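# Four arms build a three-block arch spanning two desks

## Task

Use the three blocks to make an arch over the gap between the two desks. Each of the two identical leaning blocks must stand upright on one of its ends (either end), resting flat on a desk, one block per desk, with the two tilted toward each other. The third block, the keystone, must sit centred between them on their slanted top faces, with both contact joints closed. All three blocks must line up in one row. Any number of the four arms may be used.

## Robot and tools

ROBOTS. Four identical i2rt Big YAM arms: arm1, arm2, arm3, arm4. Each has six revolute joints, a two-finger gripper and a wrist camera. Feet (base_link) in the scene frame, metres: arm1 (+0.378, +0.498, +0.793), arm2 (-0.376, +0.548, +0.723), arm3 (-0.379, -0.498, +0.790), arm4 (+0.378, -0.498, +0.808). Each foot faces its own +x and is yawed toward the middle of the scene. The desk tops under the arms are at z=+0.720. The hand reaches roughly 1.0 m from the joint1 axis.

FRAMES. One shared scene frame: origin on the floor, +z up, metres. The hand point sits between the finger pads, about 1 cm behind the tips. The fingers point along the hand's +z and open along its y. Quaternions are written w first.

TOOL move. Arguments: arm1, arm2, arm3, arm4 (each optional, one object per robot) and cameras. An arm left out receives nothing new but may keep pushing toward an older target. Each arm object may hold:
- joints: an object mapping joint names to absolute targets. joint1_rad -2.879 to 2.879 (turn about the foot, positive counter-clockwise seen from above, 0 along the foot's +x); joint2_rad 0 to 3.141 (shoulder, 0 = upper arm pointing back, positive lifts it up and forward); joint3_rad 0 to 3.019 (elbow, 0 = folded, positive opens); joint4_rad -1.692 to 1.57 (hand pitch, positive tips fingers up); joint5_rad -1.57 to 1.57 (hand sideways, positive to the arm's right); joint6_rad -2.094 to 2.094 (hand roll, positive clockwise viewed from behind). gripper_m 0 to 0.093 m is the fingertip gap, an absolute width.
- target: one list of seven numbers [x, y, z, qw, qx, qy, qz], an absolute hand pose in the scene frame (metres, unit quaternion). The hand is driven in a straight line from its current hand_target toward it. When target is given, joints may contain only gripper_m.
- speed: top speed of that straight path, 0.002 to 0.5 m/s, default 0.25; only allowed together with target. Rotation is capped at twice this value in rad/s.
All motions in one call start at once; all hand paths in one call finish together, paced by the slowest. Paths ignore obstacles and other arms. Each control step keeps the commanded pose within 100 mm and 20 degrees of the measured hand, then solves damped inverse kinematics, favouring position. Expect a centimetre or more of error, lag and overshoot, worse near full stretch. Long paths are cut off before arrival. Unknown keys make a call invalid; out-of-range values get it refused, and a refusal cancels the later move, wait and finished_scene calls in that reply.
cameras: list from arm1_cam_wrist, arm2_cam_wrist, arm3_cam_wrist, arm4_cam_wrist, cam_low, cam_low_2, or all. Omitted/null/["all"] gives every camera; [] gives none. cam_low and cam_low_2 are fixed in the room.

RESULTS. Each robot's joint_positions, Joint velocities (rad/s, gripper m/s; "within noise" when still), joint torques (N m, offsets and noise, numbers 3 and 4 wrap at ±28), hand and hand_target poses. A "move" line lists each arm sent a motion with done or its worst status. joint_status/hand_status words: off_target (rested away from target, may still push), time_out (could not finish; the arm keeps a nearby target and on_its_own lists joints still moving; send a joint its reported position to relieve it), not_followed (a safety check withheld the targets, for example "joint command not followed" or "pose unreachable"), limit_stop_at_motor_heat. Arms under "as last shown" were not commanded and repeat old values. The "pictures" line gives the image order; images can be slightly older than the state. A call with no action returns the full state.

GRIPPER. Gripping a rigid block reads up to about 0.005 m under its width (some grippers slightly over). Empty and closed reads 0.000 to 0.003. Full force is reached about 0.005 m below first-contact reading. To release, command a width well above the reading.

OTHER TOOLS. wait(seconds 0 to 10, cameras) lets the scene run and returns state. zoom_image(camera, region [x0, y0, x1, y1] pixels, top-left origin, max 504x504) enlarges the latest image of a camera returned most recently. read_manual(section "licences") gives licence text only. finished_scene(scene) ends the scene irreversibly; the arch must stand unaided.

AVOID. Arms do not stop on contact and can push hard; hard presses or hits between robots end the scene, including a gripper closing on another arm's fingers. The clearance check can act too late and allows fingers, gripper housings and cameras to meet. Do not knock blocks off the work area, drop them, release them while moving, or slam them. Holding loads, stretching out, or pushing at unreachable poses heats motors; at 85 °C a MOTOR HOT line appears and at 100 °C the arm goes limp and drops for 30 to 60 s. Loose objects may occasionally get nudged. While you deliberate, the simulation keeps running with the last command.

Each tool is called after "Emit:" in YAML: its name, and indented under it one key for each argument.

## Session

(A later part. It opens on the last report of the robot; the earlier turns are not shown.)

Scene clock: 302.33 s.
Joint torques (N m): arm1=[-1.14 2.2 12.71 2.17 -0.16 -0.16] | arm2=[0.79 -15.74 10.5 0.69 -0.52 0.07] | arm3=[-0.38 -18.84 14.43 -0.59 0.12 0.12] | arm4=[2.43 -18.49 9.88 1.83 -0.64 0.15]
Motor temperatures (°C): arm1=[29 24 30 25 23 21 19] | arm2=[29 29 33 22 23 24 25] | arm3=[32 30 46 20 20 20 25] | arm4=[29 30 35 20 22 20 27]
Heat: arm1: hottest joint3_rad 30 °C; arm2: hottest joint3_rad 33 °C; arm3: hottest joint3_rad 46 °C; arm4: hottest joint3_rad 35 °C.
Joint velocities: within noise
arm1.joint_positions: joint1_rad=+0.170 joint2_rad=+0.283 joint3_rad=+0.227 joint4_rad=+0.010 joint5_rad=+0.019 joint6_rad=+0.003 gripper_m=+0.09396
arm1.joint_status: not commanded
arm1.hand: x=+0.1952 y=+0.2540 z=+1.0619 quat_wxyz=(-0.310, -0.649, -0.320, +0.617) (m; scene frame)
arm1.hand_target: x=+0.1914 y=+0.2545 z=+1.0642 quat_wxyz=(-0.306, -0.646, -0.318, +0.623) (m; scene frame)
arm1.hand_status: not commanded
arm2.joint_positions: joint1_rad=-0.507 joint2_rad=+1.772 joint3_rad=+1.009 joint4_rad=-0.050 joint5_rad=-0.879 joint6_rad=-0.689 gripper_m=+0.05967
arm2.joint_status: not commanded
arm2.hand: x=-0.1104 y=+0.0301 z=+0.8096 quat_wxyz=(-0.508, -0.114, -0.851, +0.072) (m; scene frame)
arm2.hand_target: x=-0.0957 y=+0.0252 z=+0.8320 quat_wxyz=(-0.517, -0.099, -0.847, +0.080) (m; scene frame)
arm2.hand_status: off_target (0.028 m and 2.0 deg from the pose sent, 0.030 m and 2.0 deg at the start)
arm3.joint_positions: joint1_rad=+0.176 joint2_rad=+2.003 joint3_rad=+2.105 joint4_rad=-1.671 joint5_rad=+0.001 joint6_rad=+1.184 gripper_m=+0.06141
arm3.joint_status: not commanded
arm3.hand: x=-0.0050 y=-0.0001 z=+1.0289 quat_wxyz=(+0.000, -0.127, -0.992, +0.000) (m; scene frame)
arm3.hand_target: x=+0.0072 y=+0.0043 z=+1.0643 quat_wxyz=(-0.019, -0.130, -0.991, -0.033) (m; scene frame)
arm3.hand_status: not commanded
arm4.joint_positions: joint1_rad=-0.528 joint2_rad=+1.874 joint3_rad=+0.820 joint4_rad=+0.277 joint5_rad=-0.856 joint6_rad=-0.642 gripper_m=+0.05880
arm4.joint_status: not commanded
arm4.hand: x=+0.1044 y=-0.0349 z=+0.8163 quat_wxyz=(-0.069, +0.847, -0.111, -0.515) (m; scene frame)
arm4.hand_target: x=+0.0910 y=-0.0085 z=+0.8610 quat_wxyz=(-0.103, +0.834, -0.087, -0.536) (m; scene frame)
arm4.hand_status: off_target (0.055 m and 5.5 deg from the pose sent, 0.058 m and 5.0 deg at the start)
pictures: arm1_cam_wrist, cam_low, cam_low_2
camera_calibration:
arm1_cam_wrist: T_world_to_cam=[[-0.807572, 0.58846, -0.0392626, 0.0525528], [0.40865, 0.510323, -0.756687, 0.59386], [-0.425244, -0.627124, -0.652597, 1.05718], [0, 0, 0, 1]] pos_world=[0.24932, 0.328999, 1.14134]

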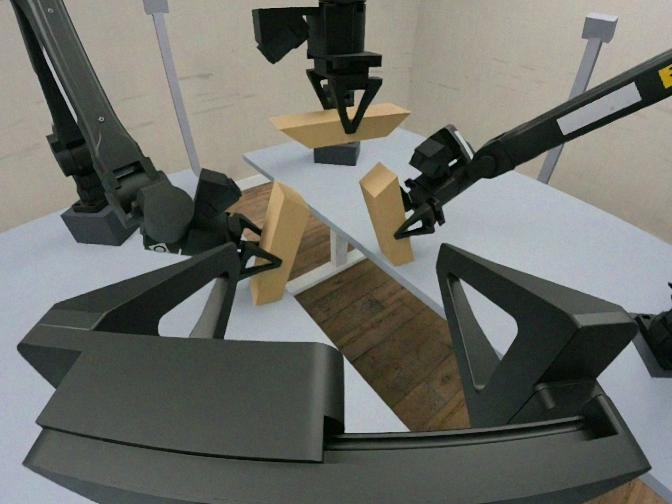

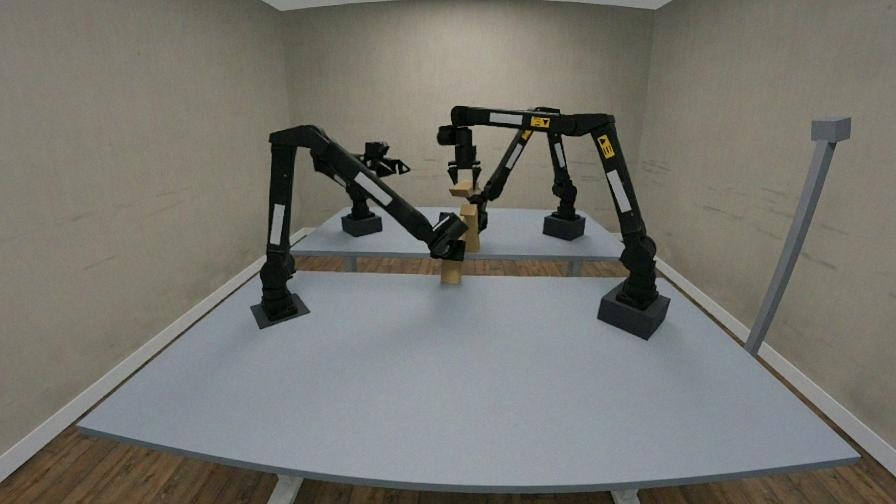

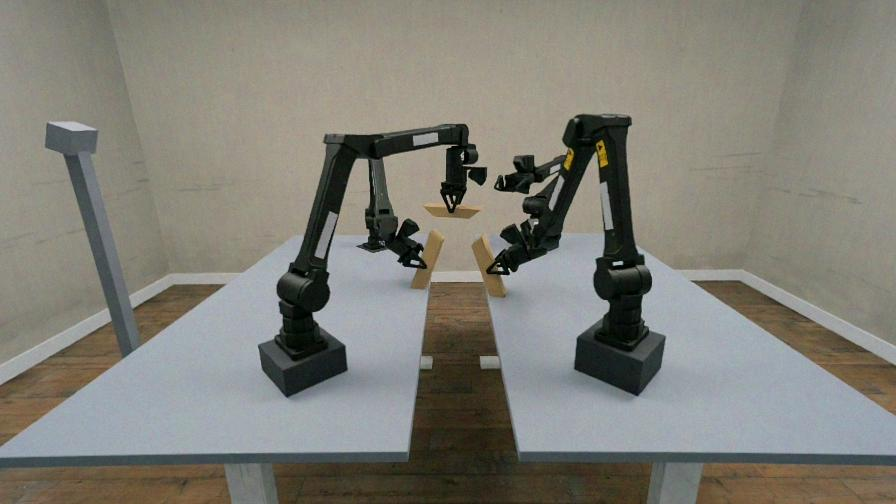

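Emit:
move:
  arm3: {"target": [0.005, 0.003, 0.965, 0.0, 0.1305, 0.9914, 0.0], "speed": 0.06}
  cameras: ["cam_low", "cam_low_2", "arm1_cam_wrist", "arm3_cam_wrist"]

Scene clock: 310.60 s.
Joint torques (N m): arm1=[-1.08 2.37 12.72 2.14 -0.15 -0.16] | arm2=[0.38 -15.56 10.58 0.58 -0.51 0.06] | arm3=[0.26 -19.84 8.47 -0.12 0.11 0.15] | arm4=[2.55 -18.49 9.89 1.8 -0.64 0.15]
Motor temperatures (°C): arm1=[29 24 31 25 23 21 19] | arm2=[29 29 33 22 23 24 25] | arm3=[32 30 46 20 20 20 25] | arm4=[29 30 35 20 22 20 27]
Heat: arm1: hottest joint3_rad 31 °C; arm2: hottest joint3_rad 33 °C; arm3: hottest joint3_rad 46 °C; arm4: hottest joint3_rad 35 °C.
move: arm3 off_target
Joint velocities: within noise
arm1, arm2, arm4: as last shown
arm3.joint_positions: joint1_rad=+0.176 joint2_rad=+2.039 joint3_rad=+1.972 joint4_rad=-1.527 joint5_rad=+0.001 joint6_rad=+1.184 gripper_m=+0.06141
arm3.joint_status: not commanded
arm3.hand: x=-0.0013 y=+0.0049 z=+0.9563 quat_wxyz=(+0.006, -0.127, -0.992, +0.010)
arm3.hand_target: x=+0.0049 y=+0.0030 z=+0.9648 quat_wxyz=(+0.000, -0.131, -0.991, +0.000)
arm3.hand_status: off_target (0.011 m and 1.4 deg from the pose sent, 0.065 m and 0.4 deg at the start)
arm4.hand_target: x=+0.0911 y=-0.0086 z=+0.8609 quat_wxyz=(-0.103, +0.834, -0.087, -0.536)
pictures: arm1_cam_wrist, arm3_cam_wrist, cam_low, cam_low_2
arm1_cam_wrist: T_world_to_cam=[[-0.807572, 0.58846, -0.0392626, 0.0525528], [0.40865, 0.510323, -0.756687, 0.59386], [-0.425244, -0.627124, -0.652597, 1.05718], [0, 0, 0, 1]] pos_world=[0.24932, 0.328999, 1.14134]
arm3_cam_wrist: T_world_to_cam=[[-0.258423, -0.965501, 0.0320284, -0.0265094], [-0.770881, 0.226087, 0.595506, -0.568399], [-0.582203, 0.129203, -0.802712, 0.889536], [0, 0, 0, 1]] pos_world=[0.0728721, -0.0120178, 1.05338]

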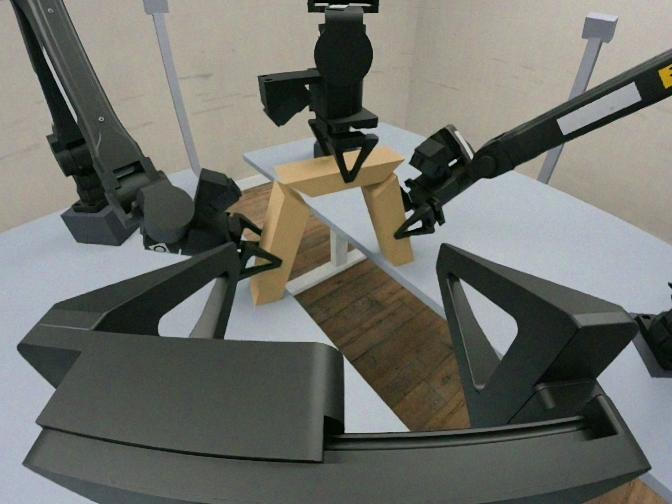

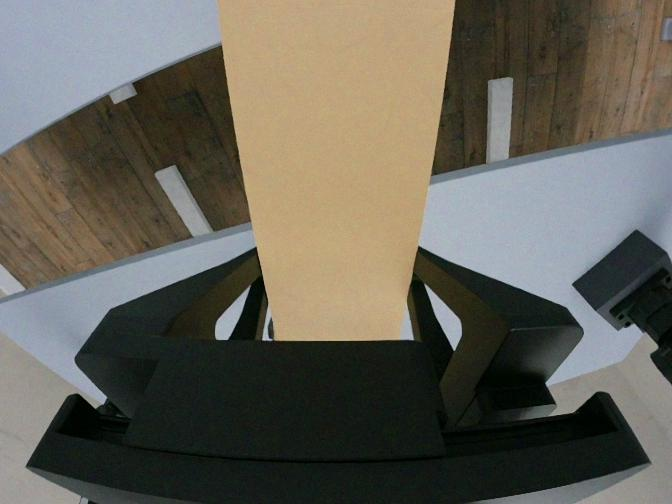

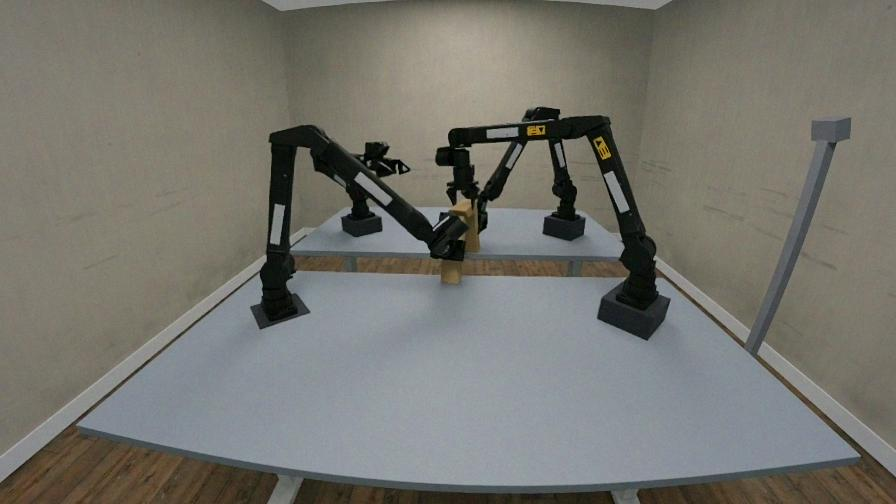

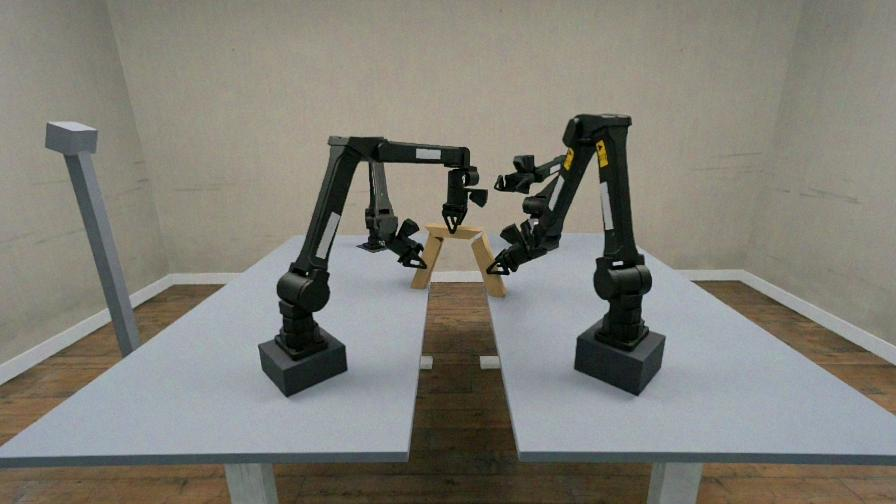

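Emit:
zoom_image:
  camera: "cam_low_2"
  region: [400, 210, 520, 305]

Emit:
zoom_image:
  camera: "arm1_cam_wrist"
  region: [240, 130, 440, 310]

Emit:
zoom_image:
  camera: "cam_low"
  region: [425, 170, 515, 300]

Scaled by 4.200 (camera's finer frame: 1280x720).

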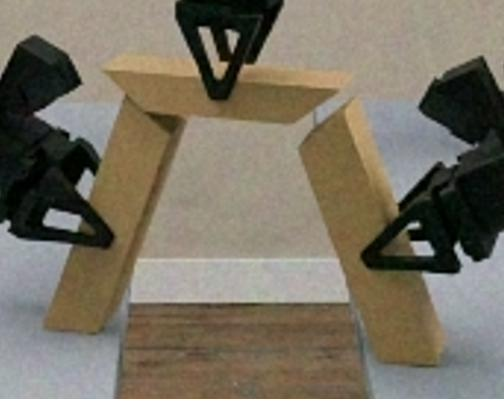

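Scaled by 2.520 (camera's finer frame: 960x720).

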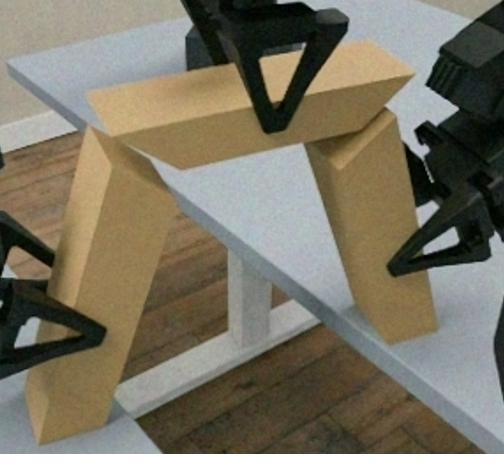

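Scaled by 3.877 (camera's finer frame: 1280x720).

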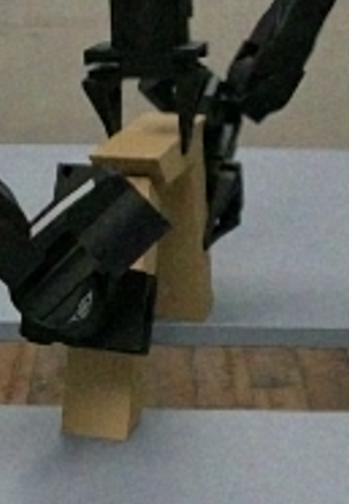

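Emit:
zoom_image:
  camera: "cam_low_2"
  region: [420, 220, 460, 250]

Emit:
zoom_image:
  camera: "cam_low_2"
  region: [455, 220, 495, 250]

Emit:
zoom_image:
  camera: "arm1_cam_wrist"
  region: [265, 150, 335, 210]

Emit:
zoom_image:
  camera: "arm1_cam_wrist"
  region: [350, 145, 420, 205]

Scaled by 12.600 (camera's finer frame: 1280x720).

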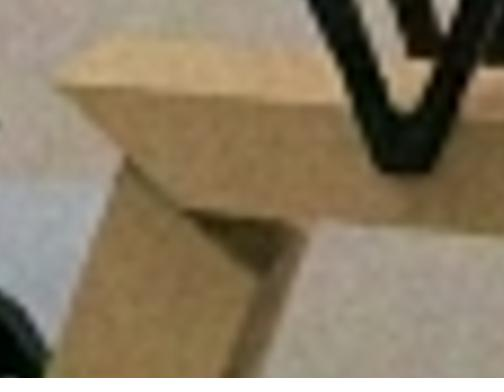

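Scaled by 12.600 (camera's finer frame: 1280x720).

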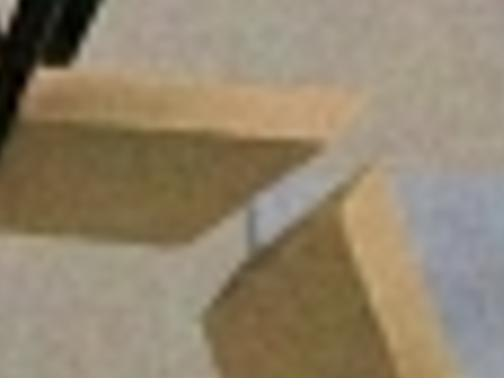

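Scaled by 7.200 (camera's finer frame: 960x720).

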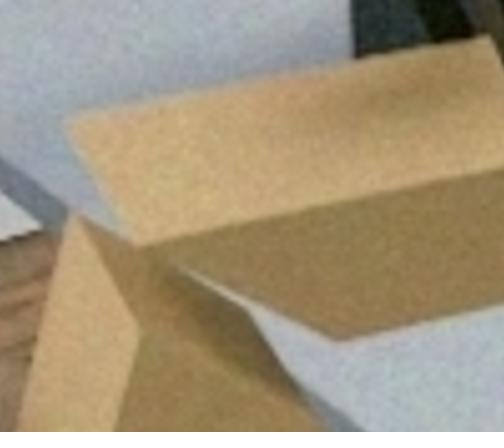

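Scaled by 7.200 (camera's finer frame: 960x720).

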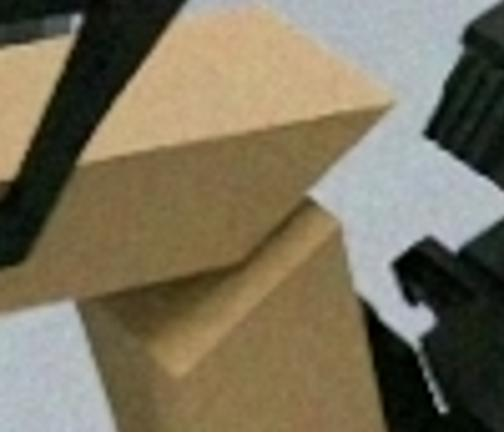

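Emit:
move:
  arm4: {"target": [0.1061, -0.0122, 0.8609, -0.1034, 0.8335, -0.0872, -0.5351], "speed": 0.04}
  cameras: ["cam_low_2", "arm1_cam_wrist"]

Scene clock: 329.73 s.
Joint torques (N m): arm1=[-1.08 2.26 12.72 2.17 -0.16 -0.15] | arm2=[0.44 -15.79 10.54 0.65 -0.49 0.06] | arm3=[-0.32 -19.9 8.44 -0.05 0.11 0.16] | arm4=[1.14 -18.73 8.2 1.59 -1.06 -0.15]
Motor temperatures (°C): arm1=[29 24 31 25 23 21 19] | arm2=[29 30 33 22 23 24 25] | arm3=[32 31 42 20 20 20 25] | arm4=[29 31 35 20 22 20 27]
Heat: arm1: hottest joint3_rad 31 °C; arm2: hottest joint3_rad 33 °C; arm3: hottest joint3_rad 42 °C; arm4: hottest joint3_rad 35 °C.
move: arm4 off_target
Joint velocities: within noise
arm1, arm2, arm3: as last shown
arm4.joint_positions: joint1_rad=-0.537 joint2_rad=+1.862 joint3_rad=+0.821 joint4_rad=+0.266 joint5_rad=-0.868 joint6_rad=-0.642 gripper_m=+0.05880
arm4.joint_status: not commanded
arm4.hand: x=+0.1076 y=-0.0336 z=+0.8224 quat_wxyz=(-0.069, +0.845, -0.112, -0.519)
arm4.hand_target: x=+0.1064 y=-0.0134 z=+0.8609 quat_wxyz=(-0.104, +0.834, -0.087, -0.535)
arm4.hand_status: off_target (0.044 m and 5.4 deg from the pose sent, 0.050 m and 5.5 deg at the start)
pictures: arm1_cam_wrist, cam_low_2
arm1_cam_wrist: T_world_to_cam=[[-0.807572, 0.58846, -0.0392626, 0.0525528], [0.40865, 0.510323, -0.756687, 0.59386], [-0.425244, -0.627124, -0.652597, 1.05718], [0, 0, 0, 1]] pos_world=[0.24932, 0.328999, 1.14134]

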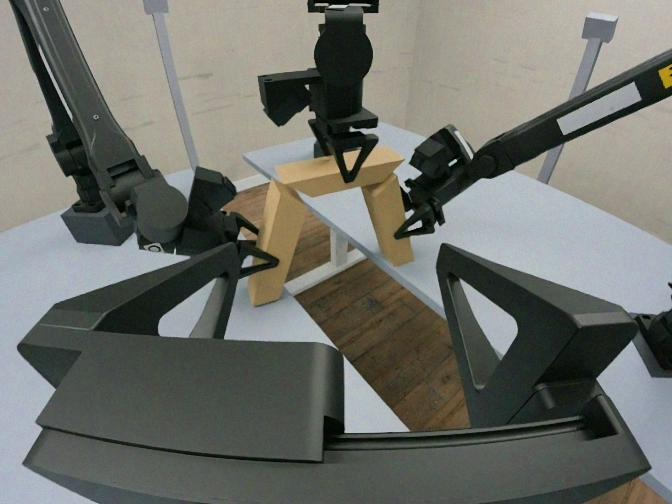

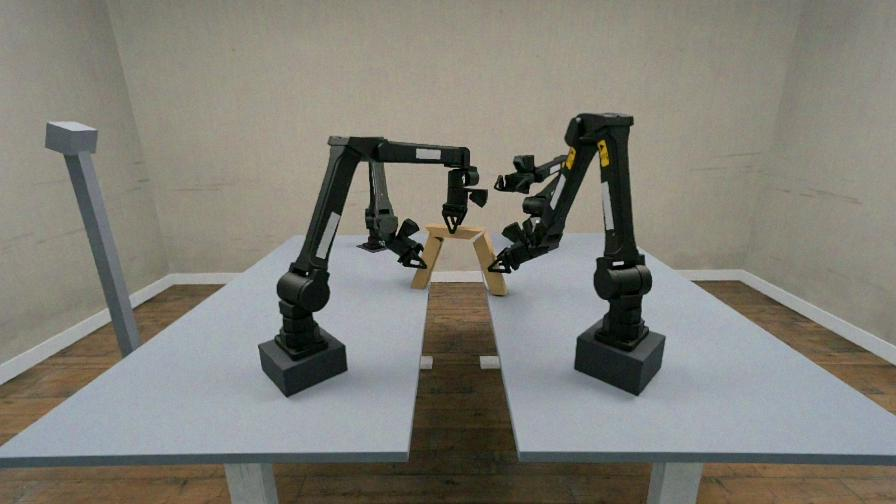

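Emit:
move:
  arm4: {"target": [0.1170, -0.0165, 0.852, -0.1034, 0.8335, -0.0872, -0.5351], "speed": 0.04}
  cameras: ["cam_low_2", "arm1_cam_wrist"]

Emit:
zoom_image:
  camera: "cam_low_2"
  region: [400, 210, 520, 305]

Scene clock: 332.17 s.
Joint torques (N m): arm1=[-1.08 2.2 12.72 2.18 -0.14 -0.16] | arm2=[0.38 -15.56 10.56 0.68 -0.49 0.06] | arm3=[0.09 -19.96 8.36 -0.1 0.11 0.16] | arm4=[0.85 -17.96 6.83 2.18 -1.06 -0.17]
Motor temperatures (°C): arm1=[29 24 31 25 23 21 19] | arm2=[29 30 33 22 23 24 25] | arm3=[32 31 42 20 20 20 25] | arm4=[29 31 35 20 22 20 27]
Heat: arm1: hottest joint3_rad 31 °C; arm2: hottest joint3_rad 33 °C; arm3: hottest joint3_rad 42 °C; arm4: hottest joint3_rad 35 °C.
move: arm4 off_target
Joint velocities: within noise
arm1, arm2, arm3: as last shown
arm4.joint_positions: joint1_rad=-0.559 joint2_rad=+1.862 joint3_rad=+0.821 joint4_rad=+0.266 joint5_rad=-0.883 joint6_rad=-0.662 gripper_m=+0.05881
arm4.joint_status: not commanded
arm4.hand: x=+0.1165 y=-0.0297 z=+0.8238 quat_wxyz=(-0.075, +0.843, -0.109, -0.522)
arm4.hand_target: x=+0.1170 y=-0.0170 z=+0.8517 quat_wxyz=(-0.104, +0.834, -0.087, -0.535)
arm4.hand_status: off_target (0.031 m and 4.5 deg from the pose sent, 0.035 m and 5.4 deg at the start)
pictures: arm1_cam_wrist, cam_low_2
arm1_cam_wrist: T_world_to_cam=[[-0.807572, 0.58846, -0.0392626, 0.0525528], [0.40865, 0.510323, -0.756687, 0.59386], [-0.425244, -0.627124, -0.652597, 1.05718], [0, 0, 0, 1]] pos_world=[0.24932, 0.328999, 1.14134]

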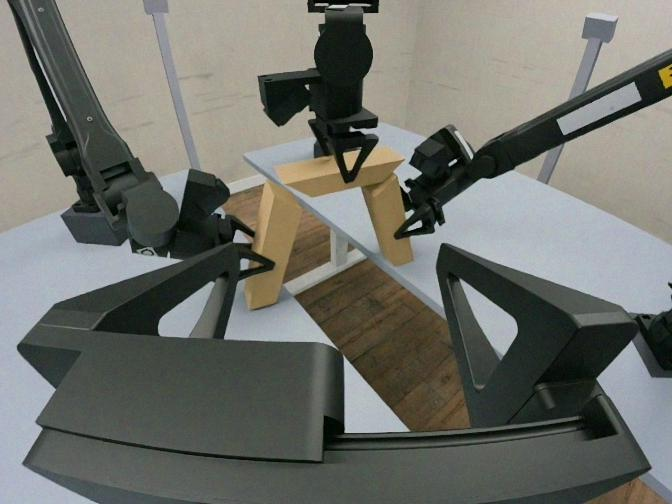

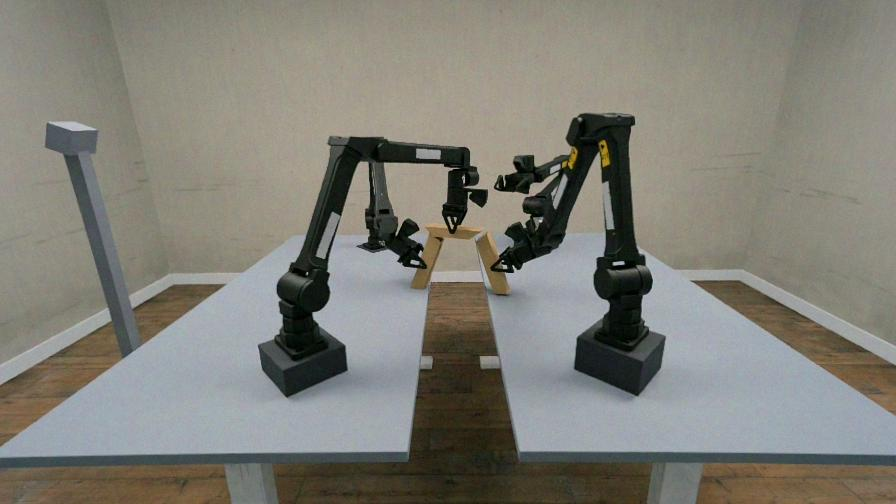

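Scaled by 4.200 (camera's finer frame: 1280x720).

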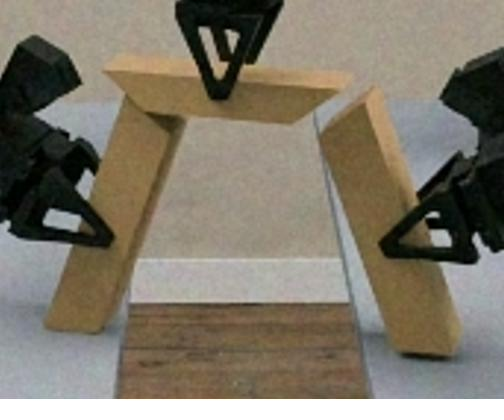

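Emit:
move:
  arm4: {"target": [0.1185, -0.0300, 0.838, -0.1034, 0.8335, -0.0872, -0.5351], "speed": 0.04}
  cameras: ["cam_low_2", "arm1_cam_wrist"]

Emit:
zoom_image:
  camera: "cam_low_2"
  region: [400, 210, 520, 305]

Scene clock: 335.07 s.
Joint torques (N m): arm1=[-1.08 2.2 12.74 2.18 -0.15 -0.16] | arm2=[0.38 -15.79 10.5 0.72 -0.5 0.07] | arm3=[-0.5 -20.01 8.47 0.1 0.11 0.15] | arm4=[1.38 -16.62 6.32 3.19 -0.93 -0.12]
Motor temperatures (°C): arm1=[29 24 31 25 23 20 19] | arm2=[29 30 34 22 23 24 25] | arm3=[32 32 41 20 20 20 25] | arm4=[29 30 35 20 22 20 27]
Heat: arm1: hottest joint3_rad 31 °C; arm2: hottest joint3_rad 34 °C; arm3: hottest joint3_rad 41 °C; arm4: hottest joint3_rad 35 °C.
move: arm4 off_target
Joint velocities: within noise
arm1, arm2, arm3: as last shown
arm4.joint_positions: joint1_rad=-0.559 joint2_rad=+1.862 joint3_rad=+0.781 joint4_rad=+0.300 joint5_rad=-0.883 joint6_rad=-0.663 gripper_m=+0.05881
arm4.joint_status: not commanded
arm4.hand: x=+0.1201 y=-0.0432 z=+0.8157 quat_wxyz=(-0.073, +0.843, -0.110, -0.521)
arm4.hand_target: x=+0.1187 y=-0.0306 z=+0.8379 quat_wxyz=(-0.103, +0.834, -0.087, -0.535)
arm4.hand_status: off_target (0.026 m and 4.8 deg from the pose sent, 0.014 m and 4.5 deg at the start)
pictures: arm1_cam_wrist, cam_low_2
arm1_cam_wrist: T_world_to_cam=[[-0.807572, 0.58846, -0.0392626, 0.0525528], [0.40865, 0.510323, -0.756687, 0.59386], [-0.425244, -0.627124, -0.652597, 1.05718], [0, 0, 0, 1]] pos_world=[0.24932, 0.328999, 1.14134]

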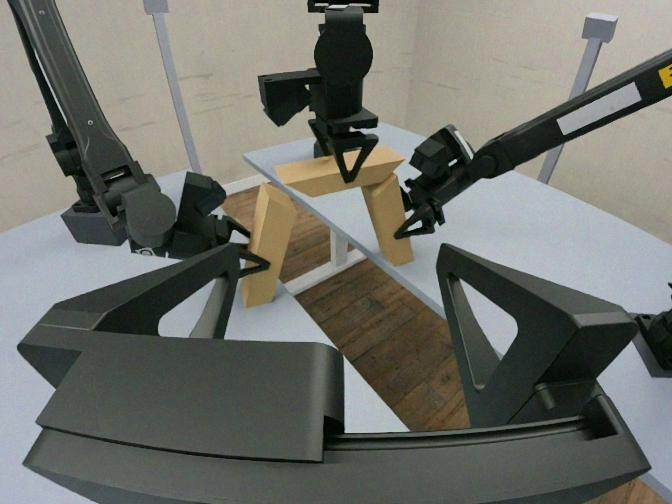

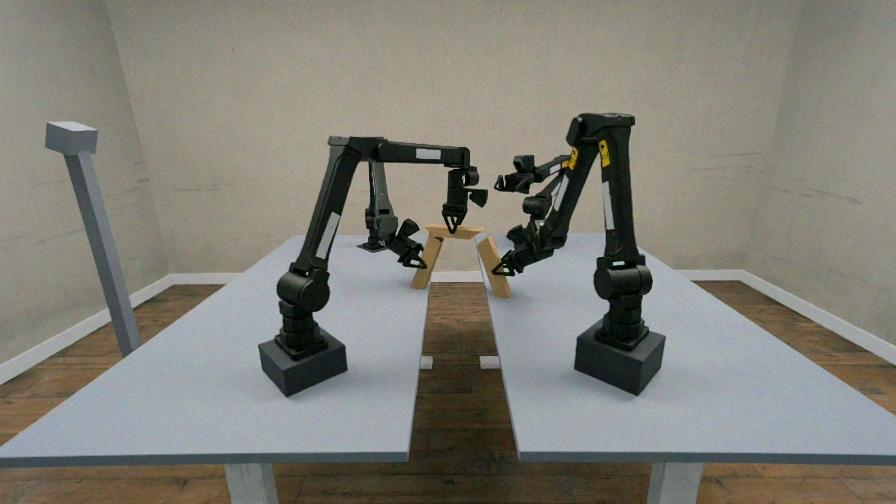

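Scaled by 4.200 (camera's finer frame: 1280x720).

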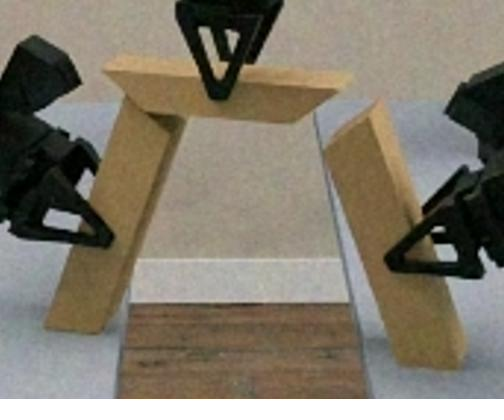

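Emit:
zoom_image:
  camera: "cam_low_2"
  region: [455, 220, 515, 265]

Emit:
zoom_image:
  camera: "arm1_cam_wrist"
  region: [240, 150, 330, 310]

Scaled by 8.400 (camera's finer frame: 1280x720).

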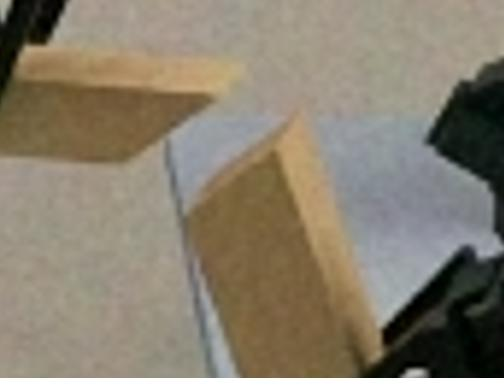

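Scaled by 3.150 (camera's finer frame: 960x720).

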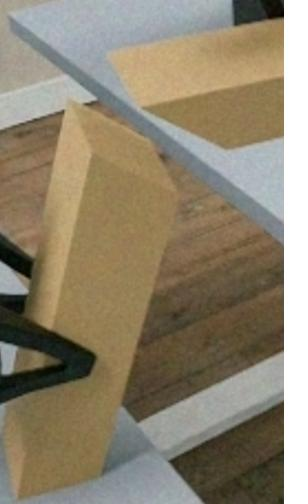

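Emit:
move:
  arm4: {"target": [0.1075, -0.0200, 0.845, -0.1034, 0.8335, -0.0872, -0.5351], "speed": 0.04}
  cameras: ["cam_low_2", "arm1_cam_wrist"]

Emit:
zoom_image:
  camera: "cam_low_2"
  region: [455, 220, 515, 265]

Scene clock: 339.67 s.
Joint torques (N m): arm1=[-1.2 2.26 12.74 2.18 -0.17 -0.16] | arm2=[0.62 -15.33 10.48 0.64 -0.49 0.08] | arm3=[0.79 -19.78 8.34 0.02 0.1 0.16] | arm4=[2.78 -16.67 8.7 2.47 -0.5 0.09]
Motor temperatures (°C): arm1=[29 24 31 25 23 20 19] | arm2=[29 30 34 22 23 24 25] | arm3=[32 32 40 20 20 20 25] | arm4=[29 30 34 20 22 20 27]
Heat: arm1: hottest joint3_rad 31 °C; arm2: hottest joint3_rad 34 °C; arm3: hottest joint3_rad 40 °C; arm4: hottest joint3_rad 34 °C.
move: arm4 off_target
Joint velocities: within noise
arm1, arm2, arm3: as last shown
arm4.joint_positions: joint1_rad=-0.558 joint2_rad=+1.862 joint3_rad=+0.781 joint4_rad=+0.300 joint5_rad=-0.880 joint6_rad=-0.662 gripper_m=+0.05881
arm4.joint_status: not commanded
arm4.hand: x=+0.1202 y=-0.0429 z=+0.8154 quat_wxyz=(-0.073, +0.844, -0.111, -0.520)
arm4.hand_target: x=+0.1080 y=-0.0217 z=+0.8457 quat_wxyz=(-0.103, +0.834, -0.088, -0.535)
arm4.hand_status: off_target (0.040 m and 4.9 deg from the pose sent, 0.039 m and 4.8 deg at the start)
pictures: arm1_cam_wrist, cam_low_2
arm1_cam_wrist: T_world_to_cam=[[-0.807572, 0.58846, -0.0392626, 0.0525528], [0.40865, 0.510323, -0.756687, 0.59386], [-0.425244, -0.627124, -0.652597, 1.05718], [0, 0, 0, 1]] pos_world=[0.24932, 0.328999, 1.14134]

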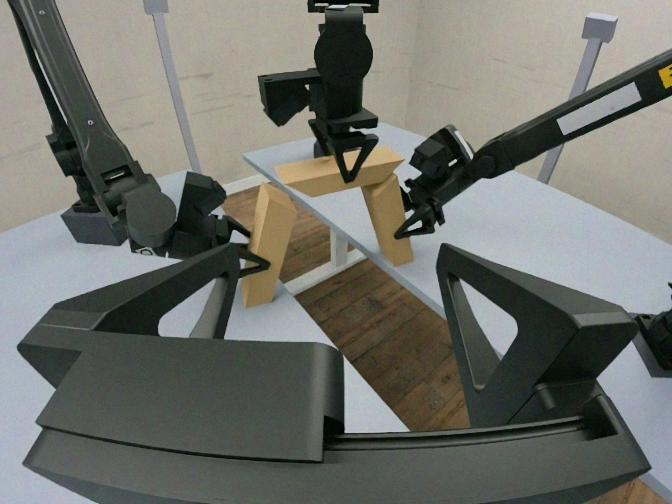

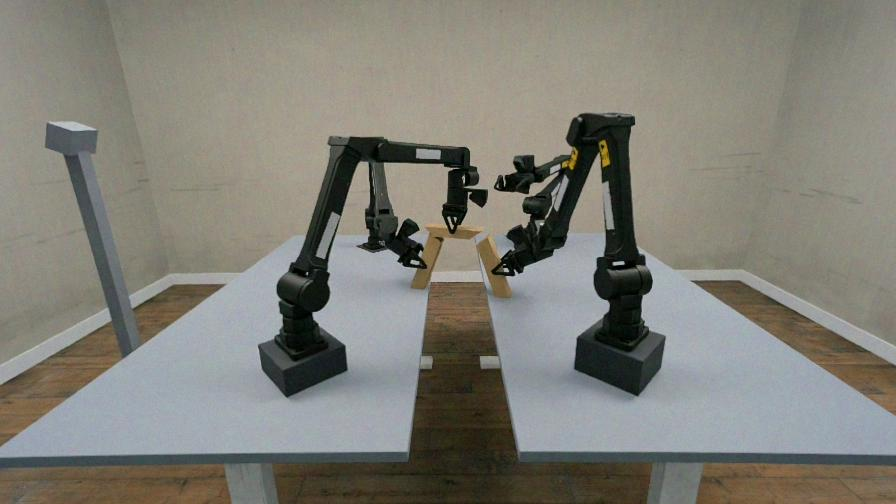

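Scaled by 8.400 (camera's finer frame: 1280x720).

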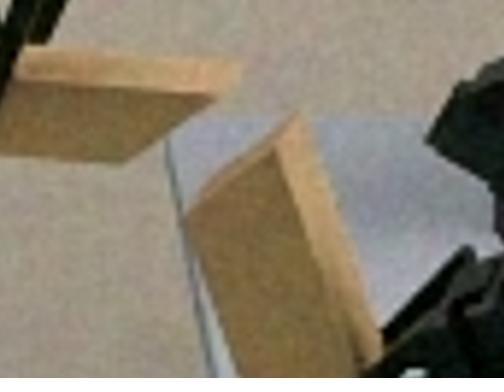

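Emit:
move:
  arm4: {"target": [0.098, -0.0160, 0.850, -0.1034, 0.8335, -0.0872, -0.5351], "speed": 0.04}
  cameras: ["cam_low_2", "arm1_cam_wrist"]

Emit:
zoom_image:
  camera: "cam_low_2"
  region: [400, 210, 520, 305]

Scene clock: 344.03 s.
Joint torques (N m): arm1=[-1.03 2.26 12.72 2.18 -0.15 -0.16] | arm2=[0.62 -15.38 10.47 0.68 -0.49 0.05] | arm3=[-0.15 -19.66 8.42 0.02 0.09 0.13] | arm4=[2.67 -16.97 9.51 2.22 -0.63 0.16]
Motor temperatures (°C): arm1=[29 24 31 25 23 20 19] | arm2=[29 30 34 22 23 24 25] | arm3=[32 32 40 20 20 20 25] | arm4=[29 30 34 20 22 20 27]
Heat: arm1: hottest joint3_rad 31 °C; arm2: hottest joint3_rad 34 °C; arm3: hottest joint3_rad 40 °C; arm4: hottest joint3_rad 34 °C.
move: arm4 off_target
Joint velocities: within noise
arm1, arm2, arm3: as last shown
arm4.joint_positions: joint1_rad=-0.541 joint2_rad=+1.861 joint3_rad=+0.787 joint4_rad=+0.300 joint5_rad=-0.865 joint6_rad=-0.654 gripper_m=+0.05880
arm4.joint_status: not commanded
arm4.hand: x=+0.1126 y=-0.0433 z=+0.8158 quat_wxyz=(-0.074, +0.846, -0.109, -0.517)
arm4.hand_target: x=+0.0990 y=-0.0184 z=+0.8511 quat_wxyz=(-0.103, +0.834, -0.087, -0.536)
arm4.hand_status: off_target (0.046 m and 4.9 deg from the pose sent, 0.049 m and 4.9 deg at the start)
pictures: arm1_cam_wrist, cam_low_2
arm1_cam_wrist: T_world_to_cam=[[-0.807572, 0.58846, -0.0392626, 0.0525528], [0.40865, 0.510323, -0.756687, 0.59386], [-0.425244, -0.627124, -0.652597, 1.05718], [0, 0, 0, 1]] pos_world=[0.24932, 0.328999, 1.14134]

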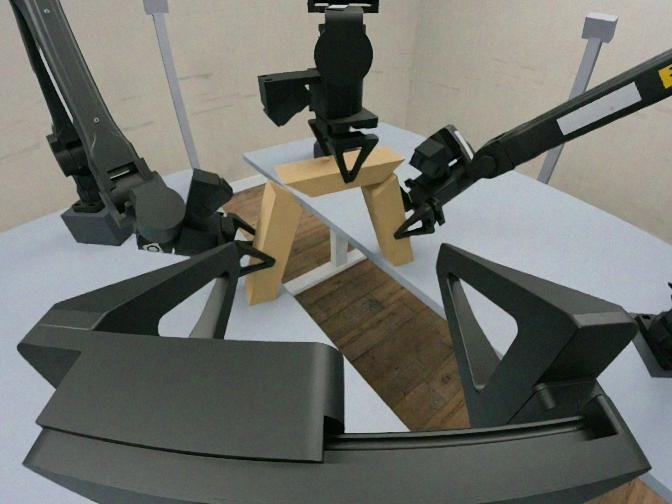

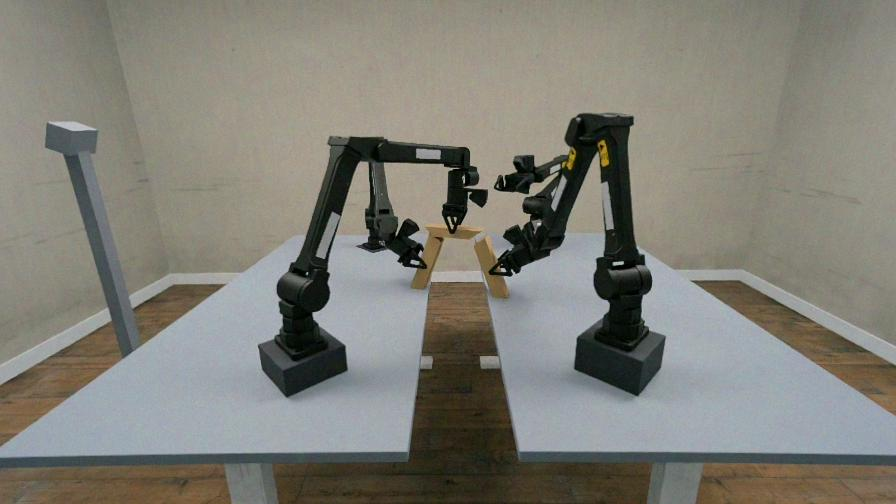

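Scaled by 4.200 (camera's finer frame: 1280x720).

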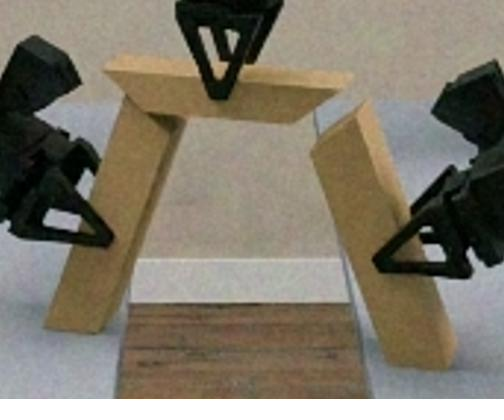

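Emit:
move:
  arm4: {"target": [0.112, -0.0030, 0.852, -0.1034, 0.8335, -0.0872, -0.5351], "speed": 0.04}
  cameras: ["cam_low_2", "arm1_cam_wrist"]

Emit:
zoom_image:
  camera: "cam_low_2"
  region: [400, 210, 520, 305]

Scene clock: 352.67 s.
Joint torques (N m): arm1=[-0.91 2.26 12.74 2.21 -0.15 -0.16] | arm2=[0.5 -15.68 10.44 0.68 -0.5 0.04] | arm3=[0.21 -19.55 8.46 -0.02 0.13 0.15] | arm4=[1.26 -16.62 9.91 1.58 -1.07 -0.19]
Motor temperatures (°C): arm1=[29 24 31 25 23 20 19] | arm2=[29 30 34 22 23 24 25] | arm3=[32 32 39 20 20 20 25] | arm4=[29 30 34 20 22 20 27]
Heat: arm1: hottest joint3_rad 31 °C; arm2: hottest joint3_rad 34 °C; arm3: hottest joint3_rad 39 °C; arm4: hottest joint3_rad 34 °C.
move: arm4 off_target
Joint velocities: within noise
arm1, arm2, arm3: as last shown
arm4.joint_positions: joint1_rad=-0.558 joint2_rad=+1.861 joint3_rad=+0.817 joint4_rad=+0.263 joint5_rad=-0.880 joint6_rad=-0.656 gripper_m=+0.05880
arm4.joint_status: not commanded
arm4.hand: x=+0.1170 y=-0.0317 z=+0.8220 quat_wxyz=(-0.071, +0.844, -0.114, -0.520)
arm4.hand_target: x=+0.1129 y=-0.0047 z=+0.8528 quat_wxyz=(-0.103, +0.834, -0.089, -0.535)
arm4.hand_status: off_target (0.042 m and 5.2 deg from the pose sent, 0.054 m and 4.9 deg at the start)
pictures: arm1_cam_wrist, cam_low_2
arm1_cam_wrist: T_world_to_cam=[[-0.807572, 0.58846, -0.0392626, 0.0525528], [0.40865, 0.510323, -0.756687, 0.59386], [-0.425244, -0.627124, -0.652597, 1.05718], [0, 0, 0, 1]] pos_world=[0.24932, 0.328999, 1.14134]

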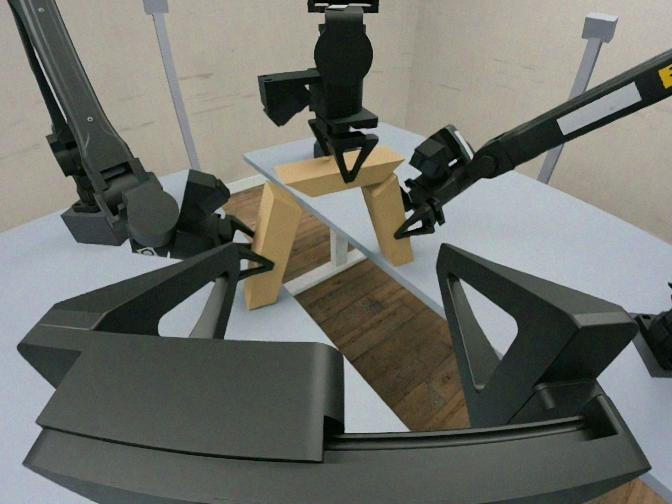

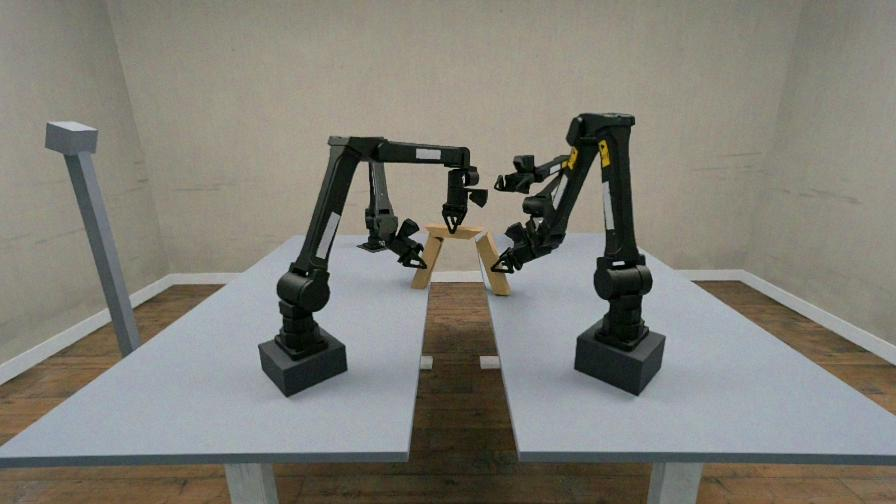

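Scaled by 4.200 (camera's finer frame: 1280x720).

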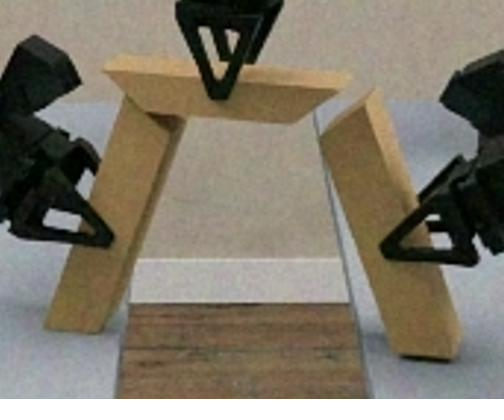

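Emit:
move:
  arm4: {"target": [0.1125, -0.0040, 0.843, -0.1034, 0.8335, -0.0872, -0.5351], "speed": 0.03}
  cameras: ["cam_low_2", "arm1_cam_wrist"]

Emit:
zoom_image:
  camera: "cam_low_2"
  region: [400, 210, 520, 305]

Scene clock: 355.33 s.
Joint torques (N m): arm1=[-1.03 2.26 12.72 2.15 -0.15 -0.16] | arm2=[0.62 -15.5 10.59 0.66 -0.53 0.03] | arm3=[0.32 -19.96 8.54 -0.03 0.11 0.14] | arm4=[1.03 -16.03 9.47 2.58 -1.07 -0.17]
Motor temperatures (°C): arm1=[29 24 31 25 23 20 19] | arm2=[28 30 34 22 23 24 25] | arm3=[32 32 39 20 20 20 25] | arm4=[29 30 35 20 22 20 28]
Heat: arm1: hottest joint3_rad 31 °C; arm2: hottest joint3_rad 34 °C; arm3: hottest joint3_rad 39 °C; arm4: hottest joint3_rad 35 °C.
move: arm4 off_target
Joint velocities: within noise
arm1.joint_positions: joint1_rad=+0.170 joint2_rad=+0.283 joint3_rad=+0.227 joint4_rad=+0.010 joint5_rad=+0.019 joint6_rad=+0.003 gripper_m=+0.09396
arm1.joint_status: not commanded
arm1.hand: x=+0.1952 y=+0.2540 z=+1.0619 quat_wxyz=(-0.310, -0.649, -0.320, +0.617)
arm1.hand_target: x=+0.1914 y=+0.2545 z=+1.0642 quat_wxyz=(-0.306, -0.646, -0.318, +0.623)
arm1.hand_status: not commanded
arm2.joint_positions: joint1_rad=-0.507 joint2_rad=+1.772 joint3_rad=+1.009 joint4_rad=-0.050 joint5_rad=-0.879 joint6_rad=-0.689 gripper_m=+0.05967
arm2.joint_status: not commanded
arm2.hand: x=-0.1104 y=+0.0301 z=+0.8096 quat_wxyz=(-0.508, -0.114, -0.851, +0.072)
arm2.hand_target: x=-0.0957 y=+0.0252 z=+0.8320 quat_wxyz=(-0.517, -0.099, -0.847, +0.080)
arm2.hand_status: not commanded
arm3: as last shown
arm4.joint_positions: joint1_rad=-0.558 joint2_rad=+1.873 joint3_rad=+0.817 joint4_rad=+0.263 joint5_rad=-0.882 joint6_rad=-0.665 gripper_m=+0.05880
arm4.joint_status: not commanded
arm4.hand: x=+0.1172 y=-0.0333 z=+0.8163 quat_wxyz=(-0.069, +0.845, -0.112, -0.518)
arm4.hand_target: x=+0.1134 y=-0.0058 z=+0.8438 quat_wxyz=(-0.105, +0.834, -0.086, -0.535)
arm4.hand_status: off_target (0.040 m and 5.5 deg from the pose sent, 0.035 m and 5.2 deg at the start)
pictures: arm1_cam_wrist, cam_low_2
arm1_cam_wrist: T_world_to_cam=[[-0.807572, 0.58846, -0.0392626, 0.0525528], [0.40865, 0.510323, -0.756687, 0.59386], [-0.425244, -0.627124, -0.652597, 1.05718], [0, 0, 0, 1]] pos_world=[0.24932, 0.328999, 1.14134]

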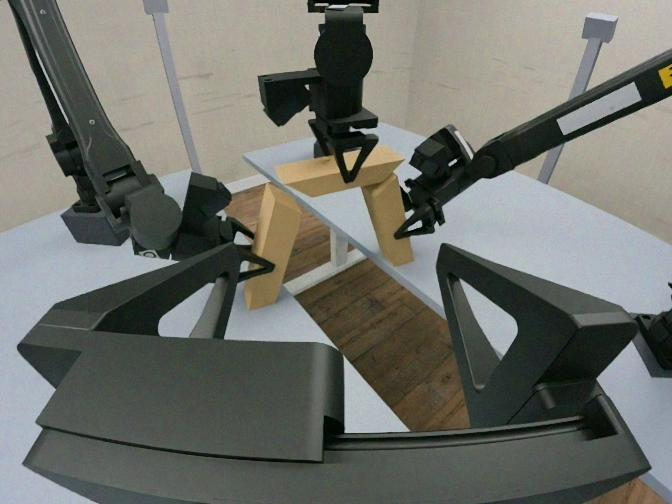

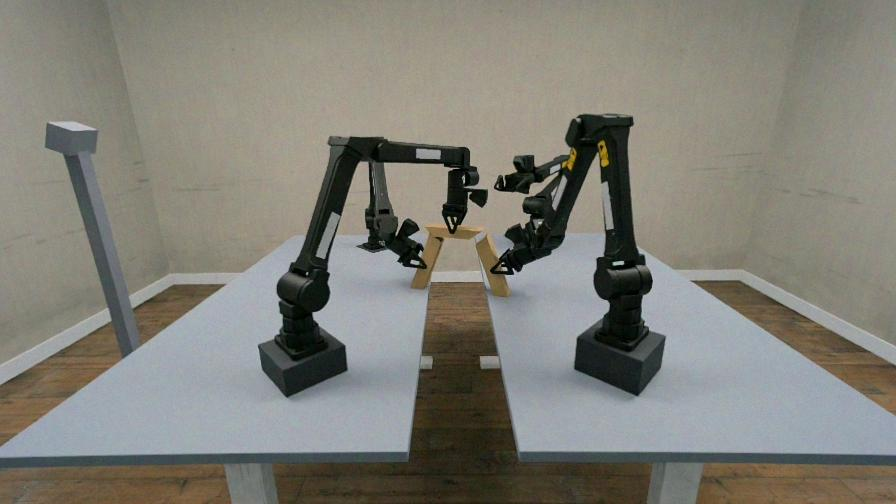

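Scaled by 4.200 (camera's finer frame: 1280x720).

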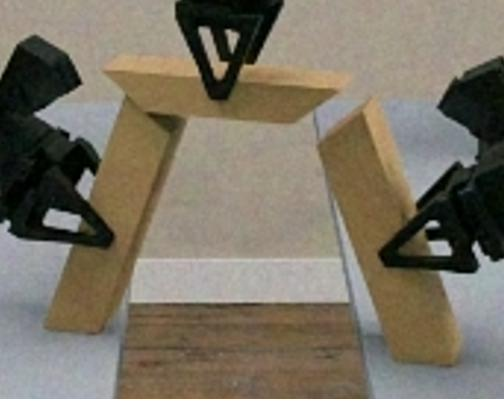

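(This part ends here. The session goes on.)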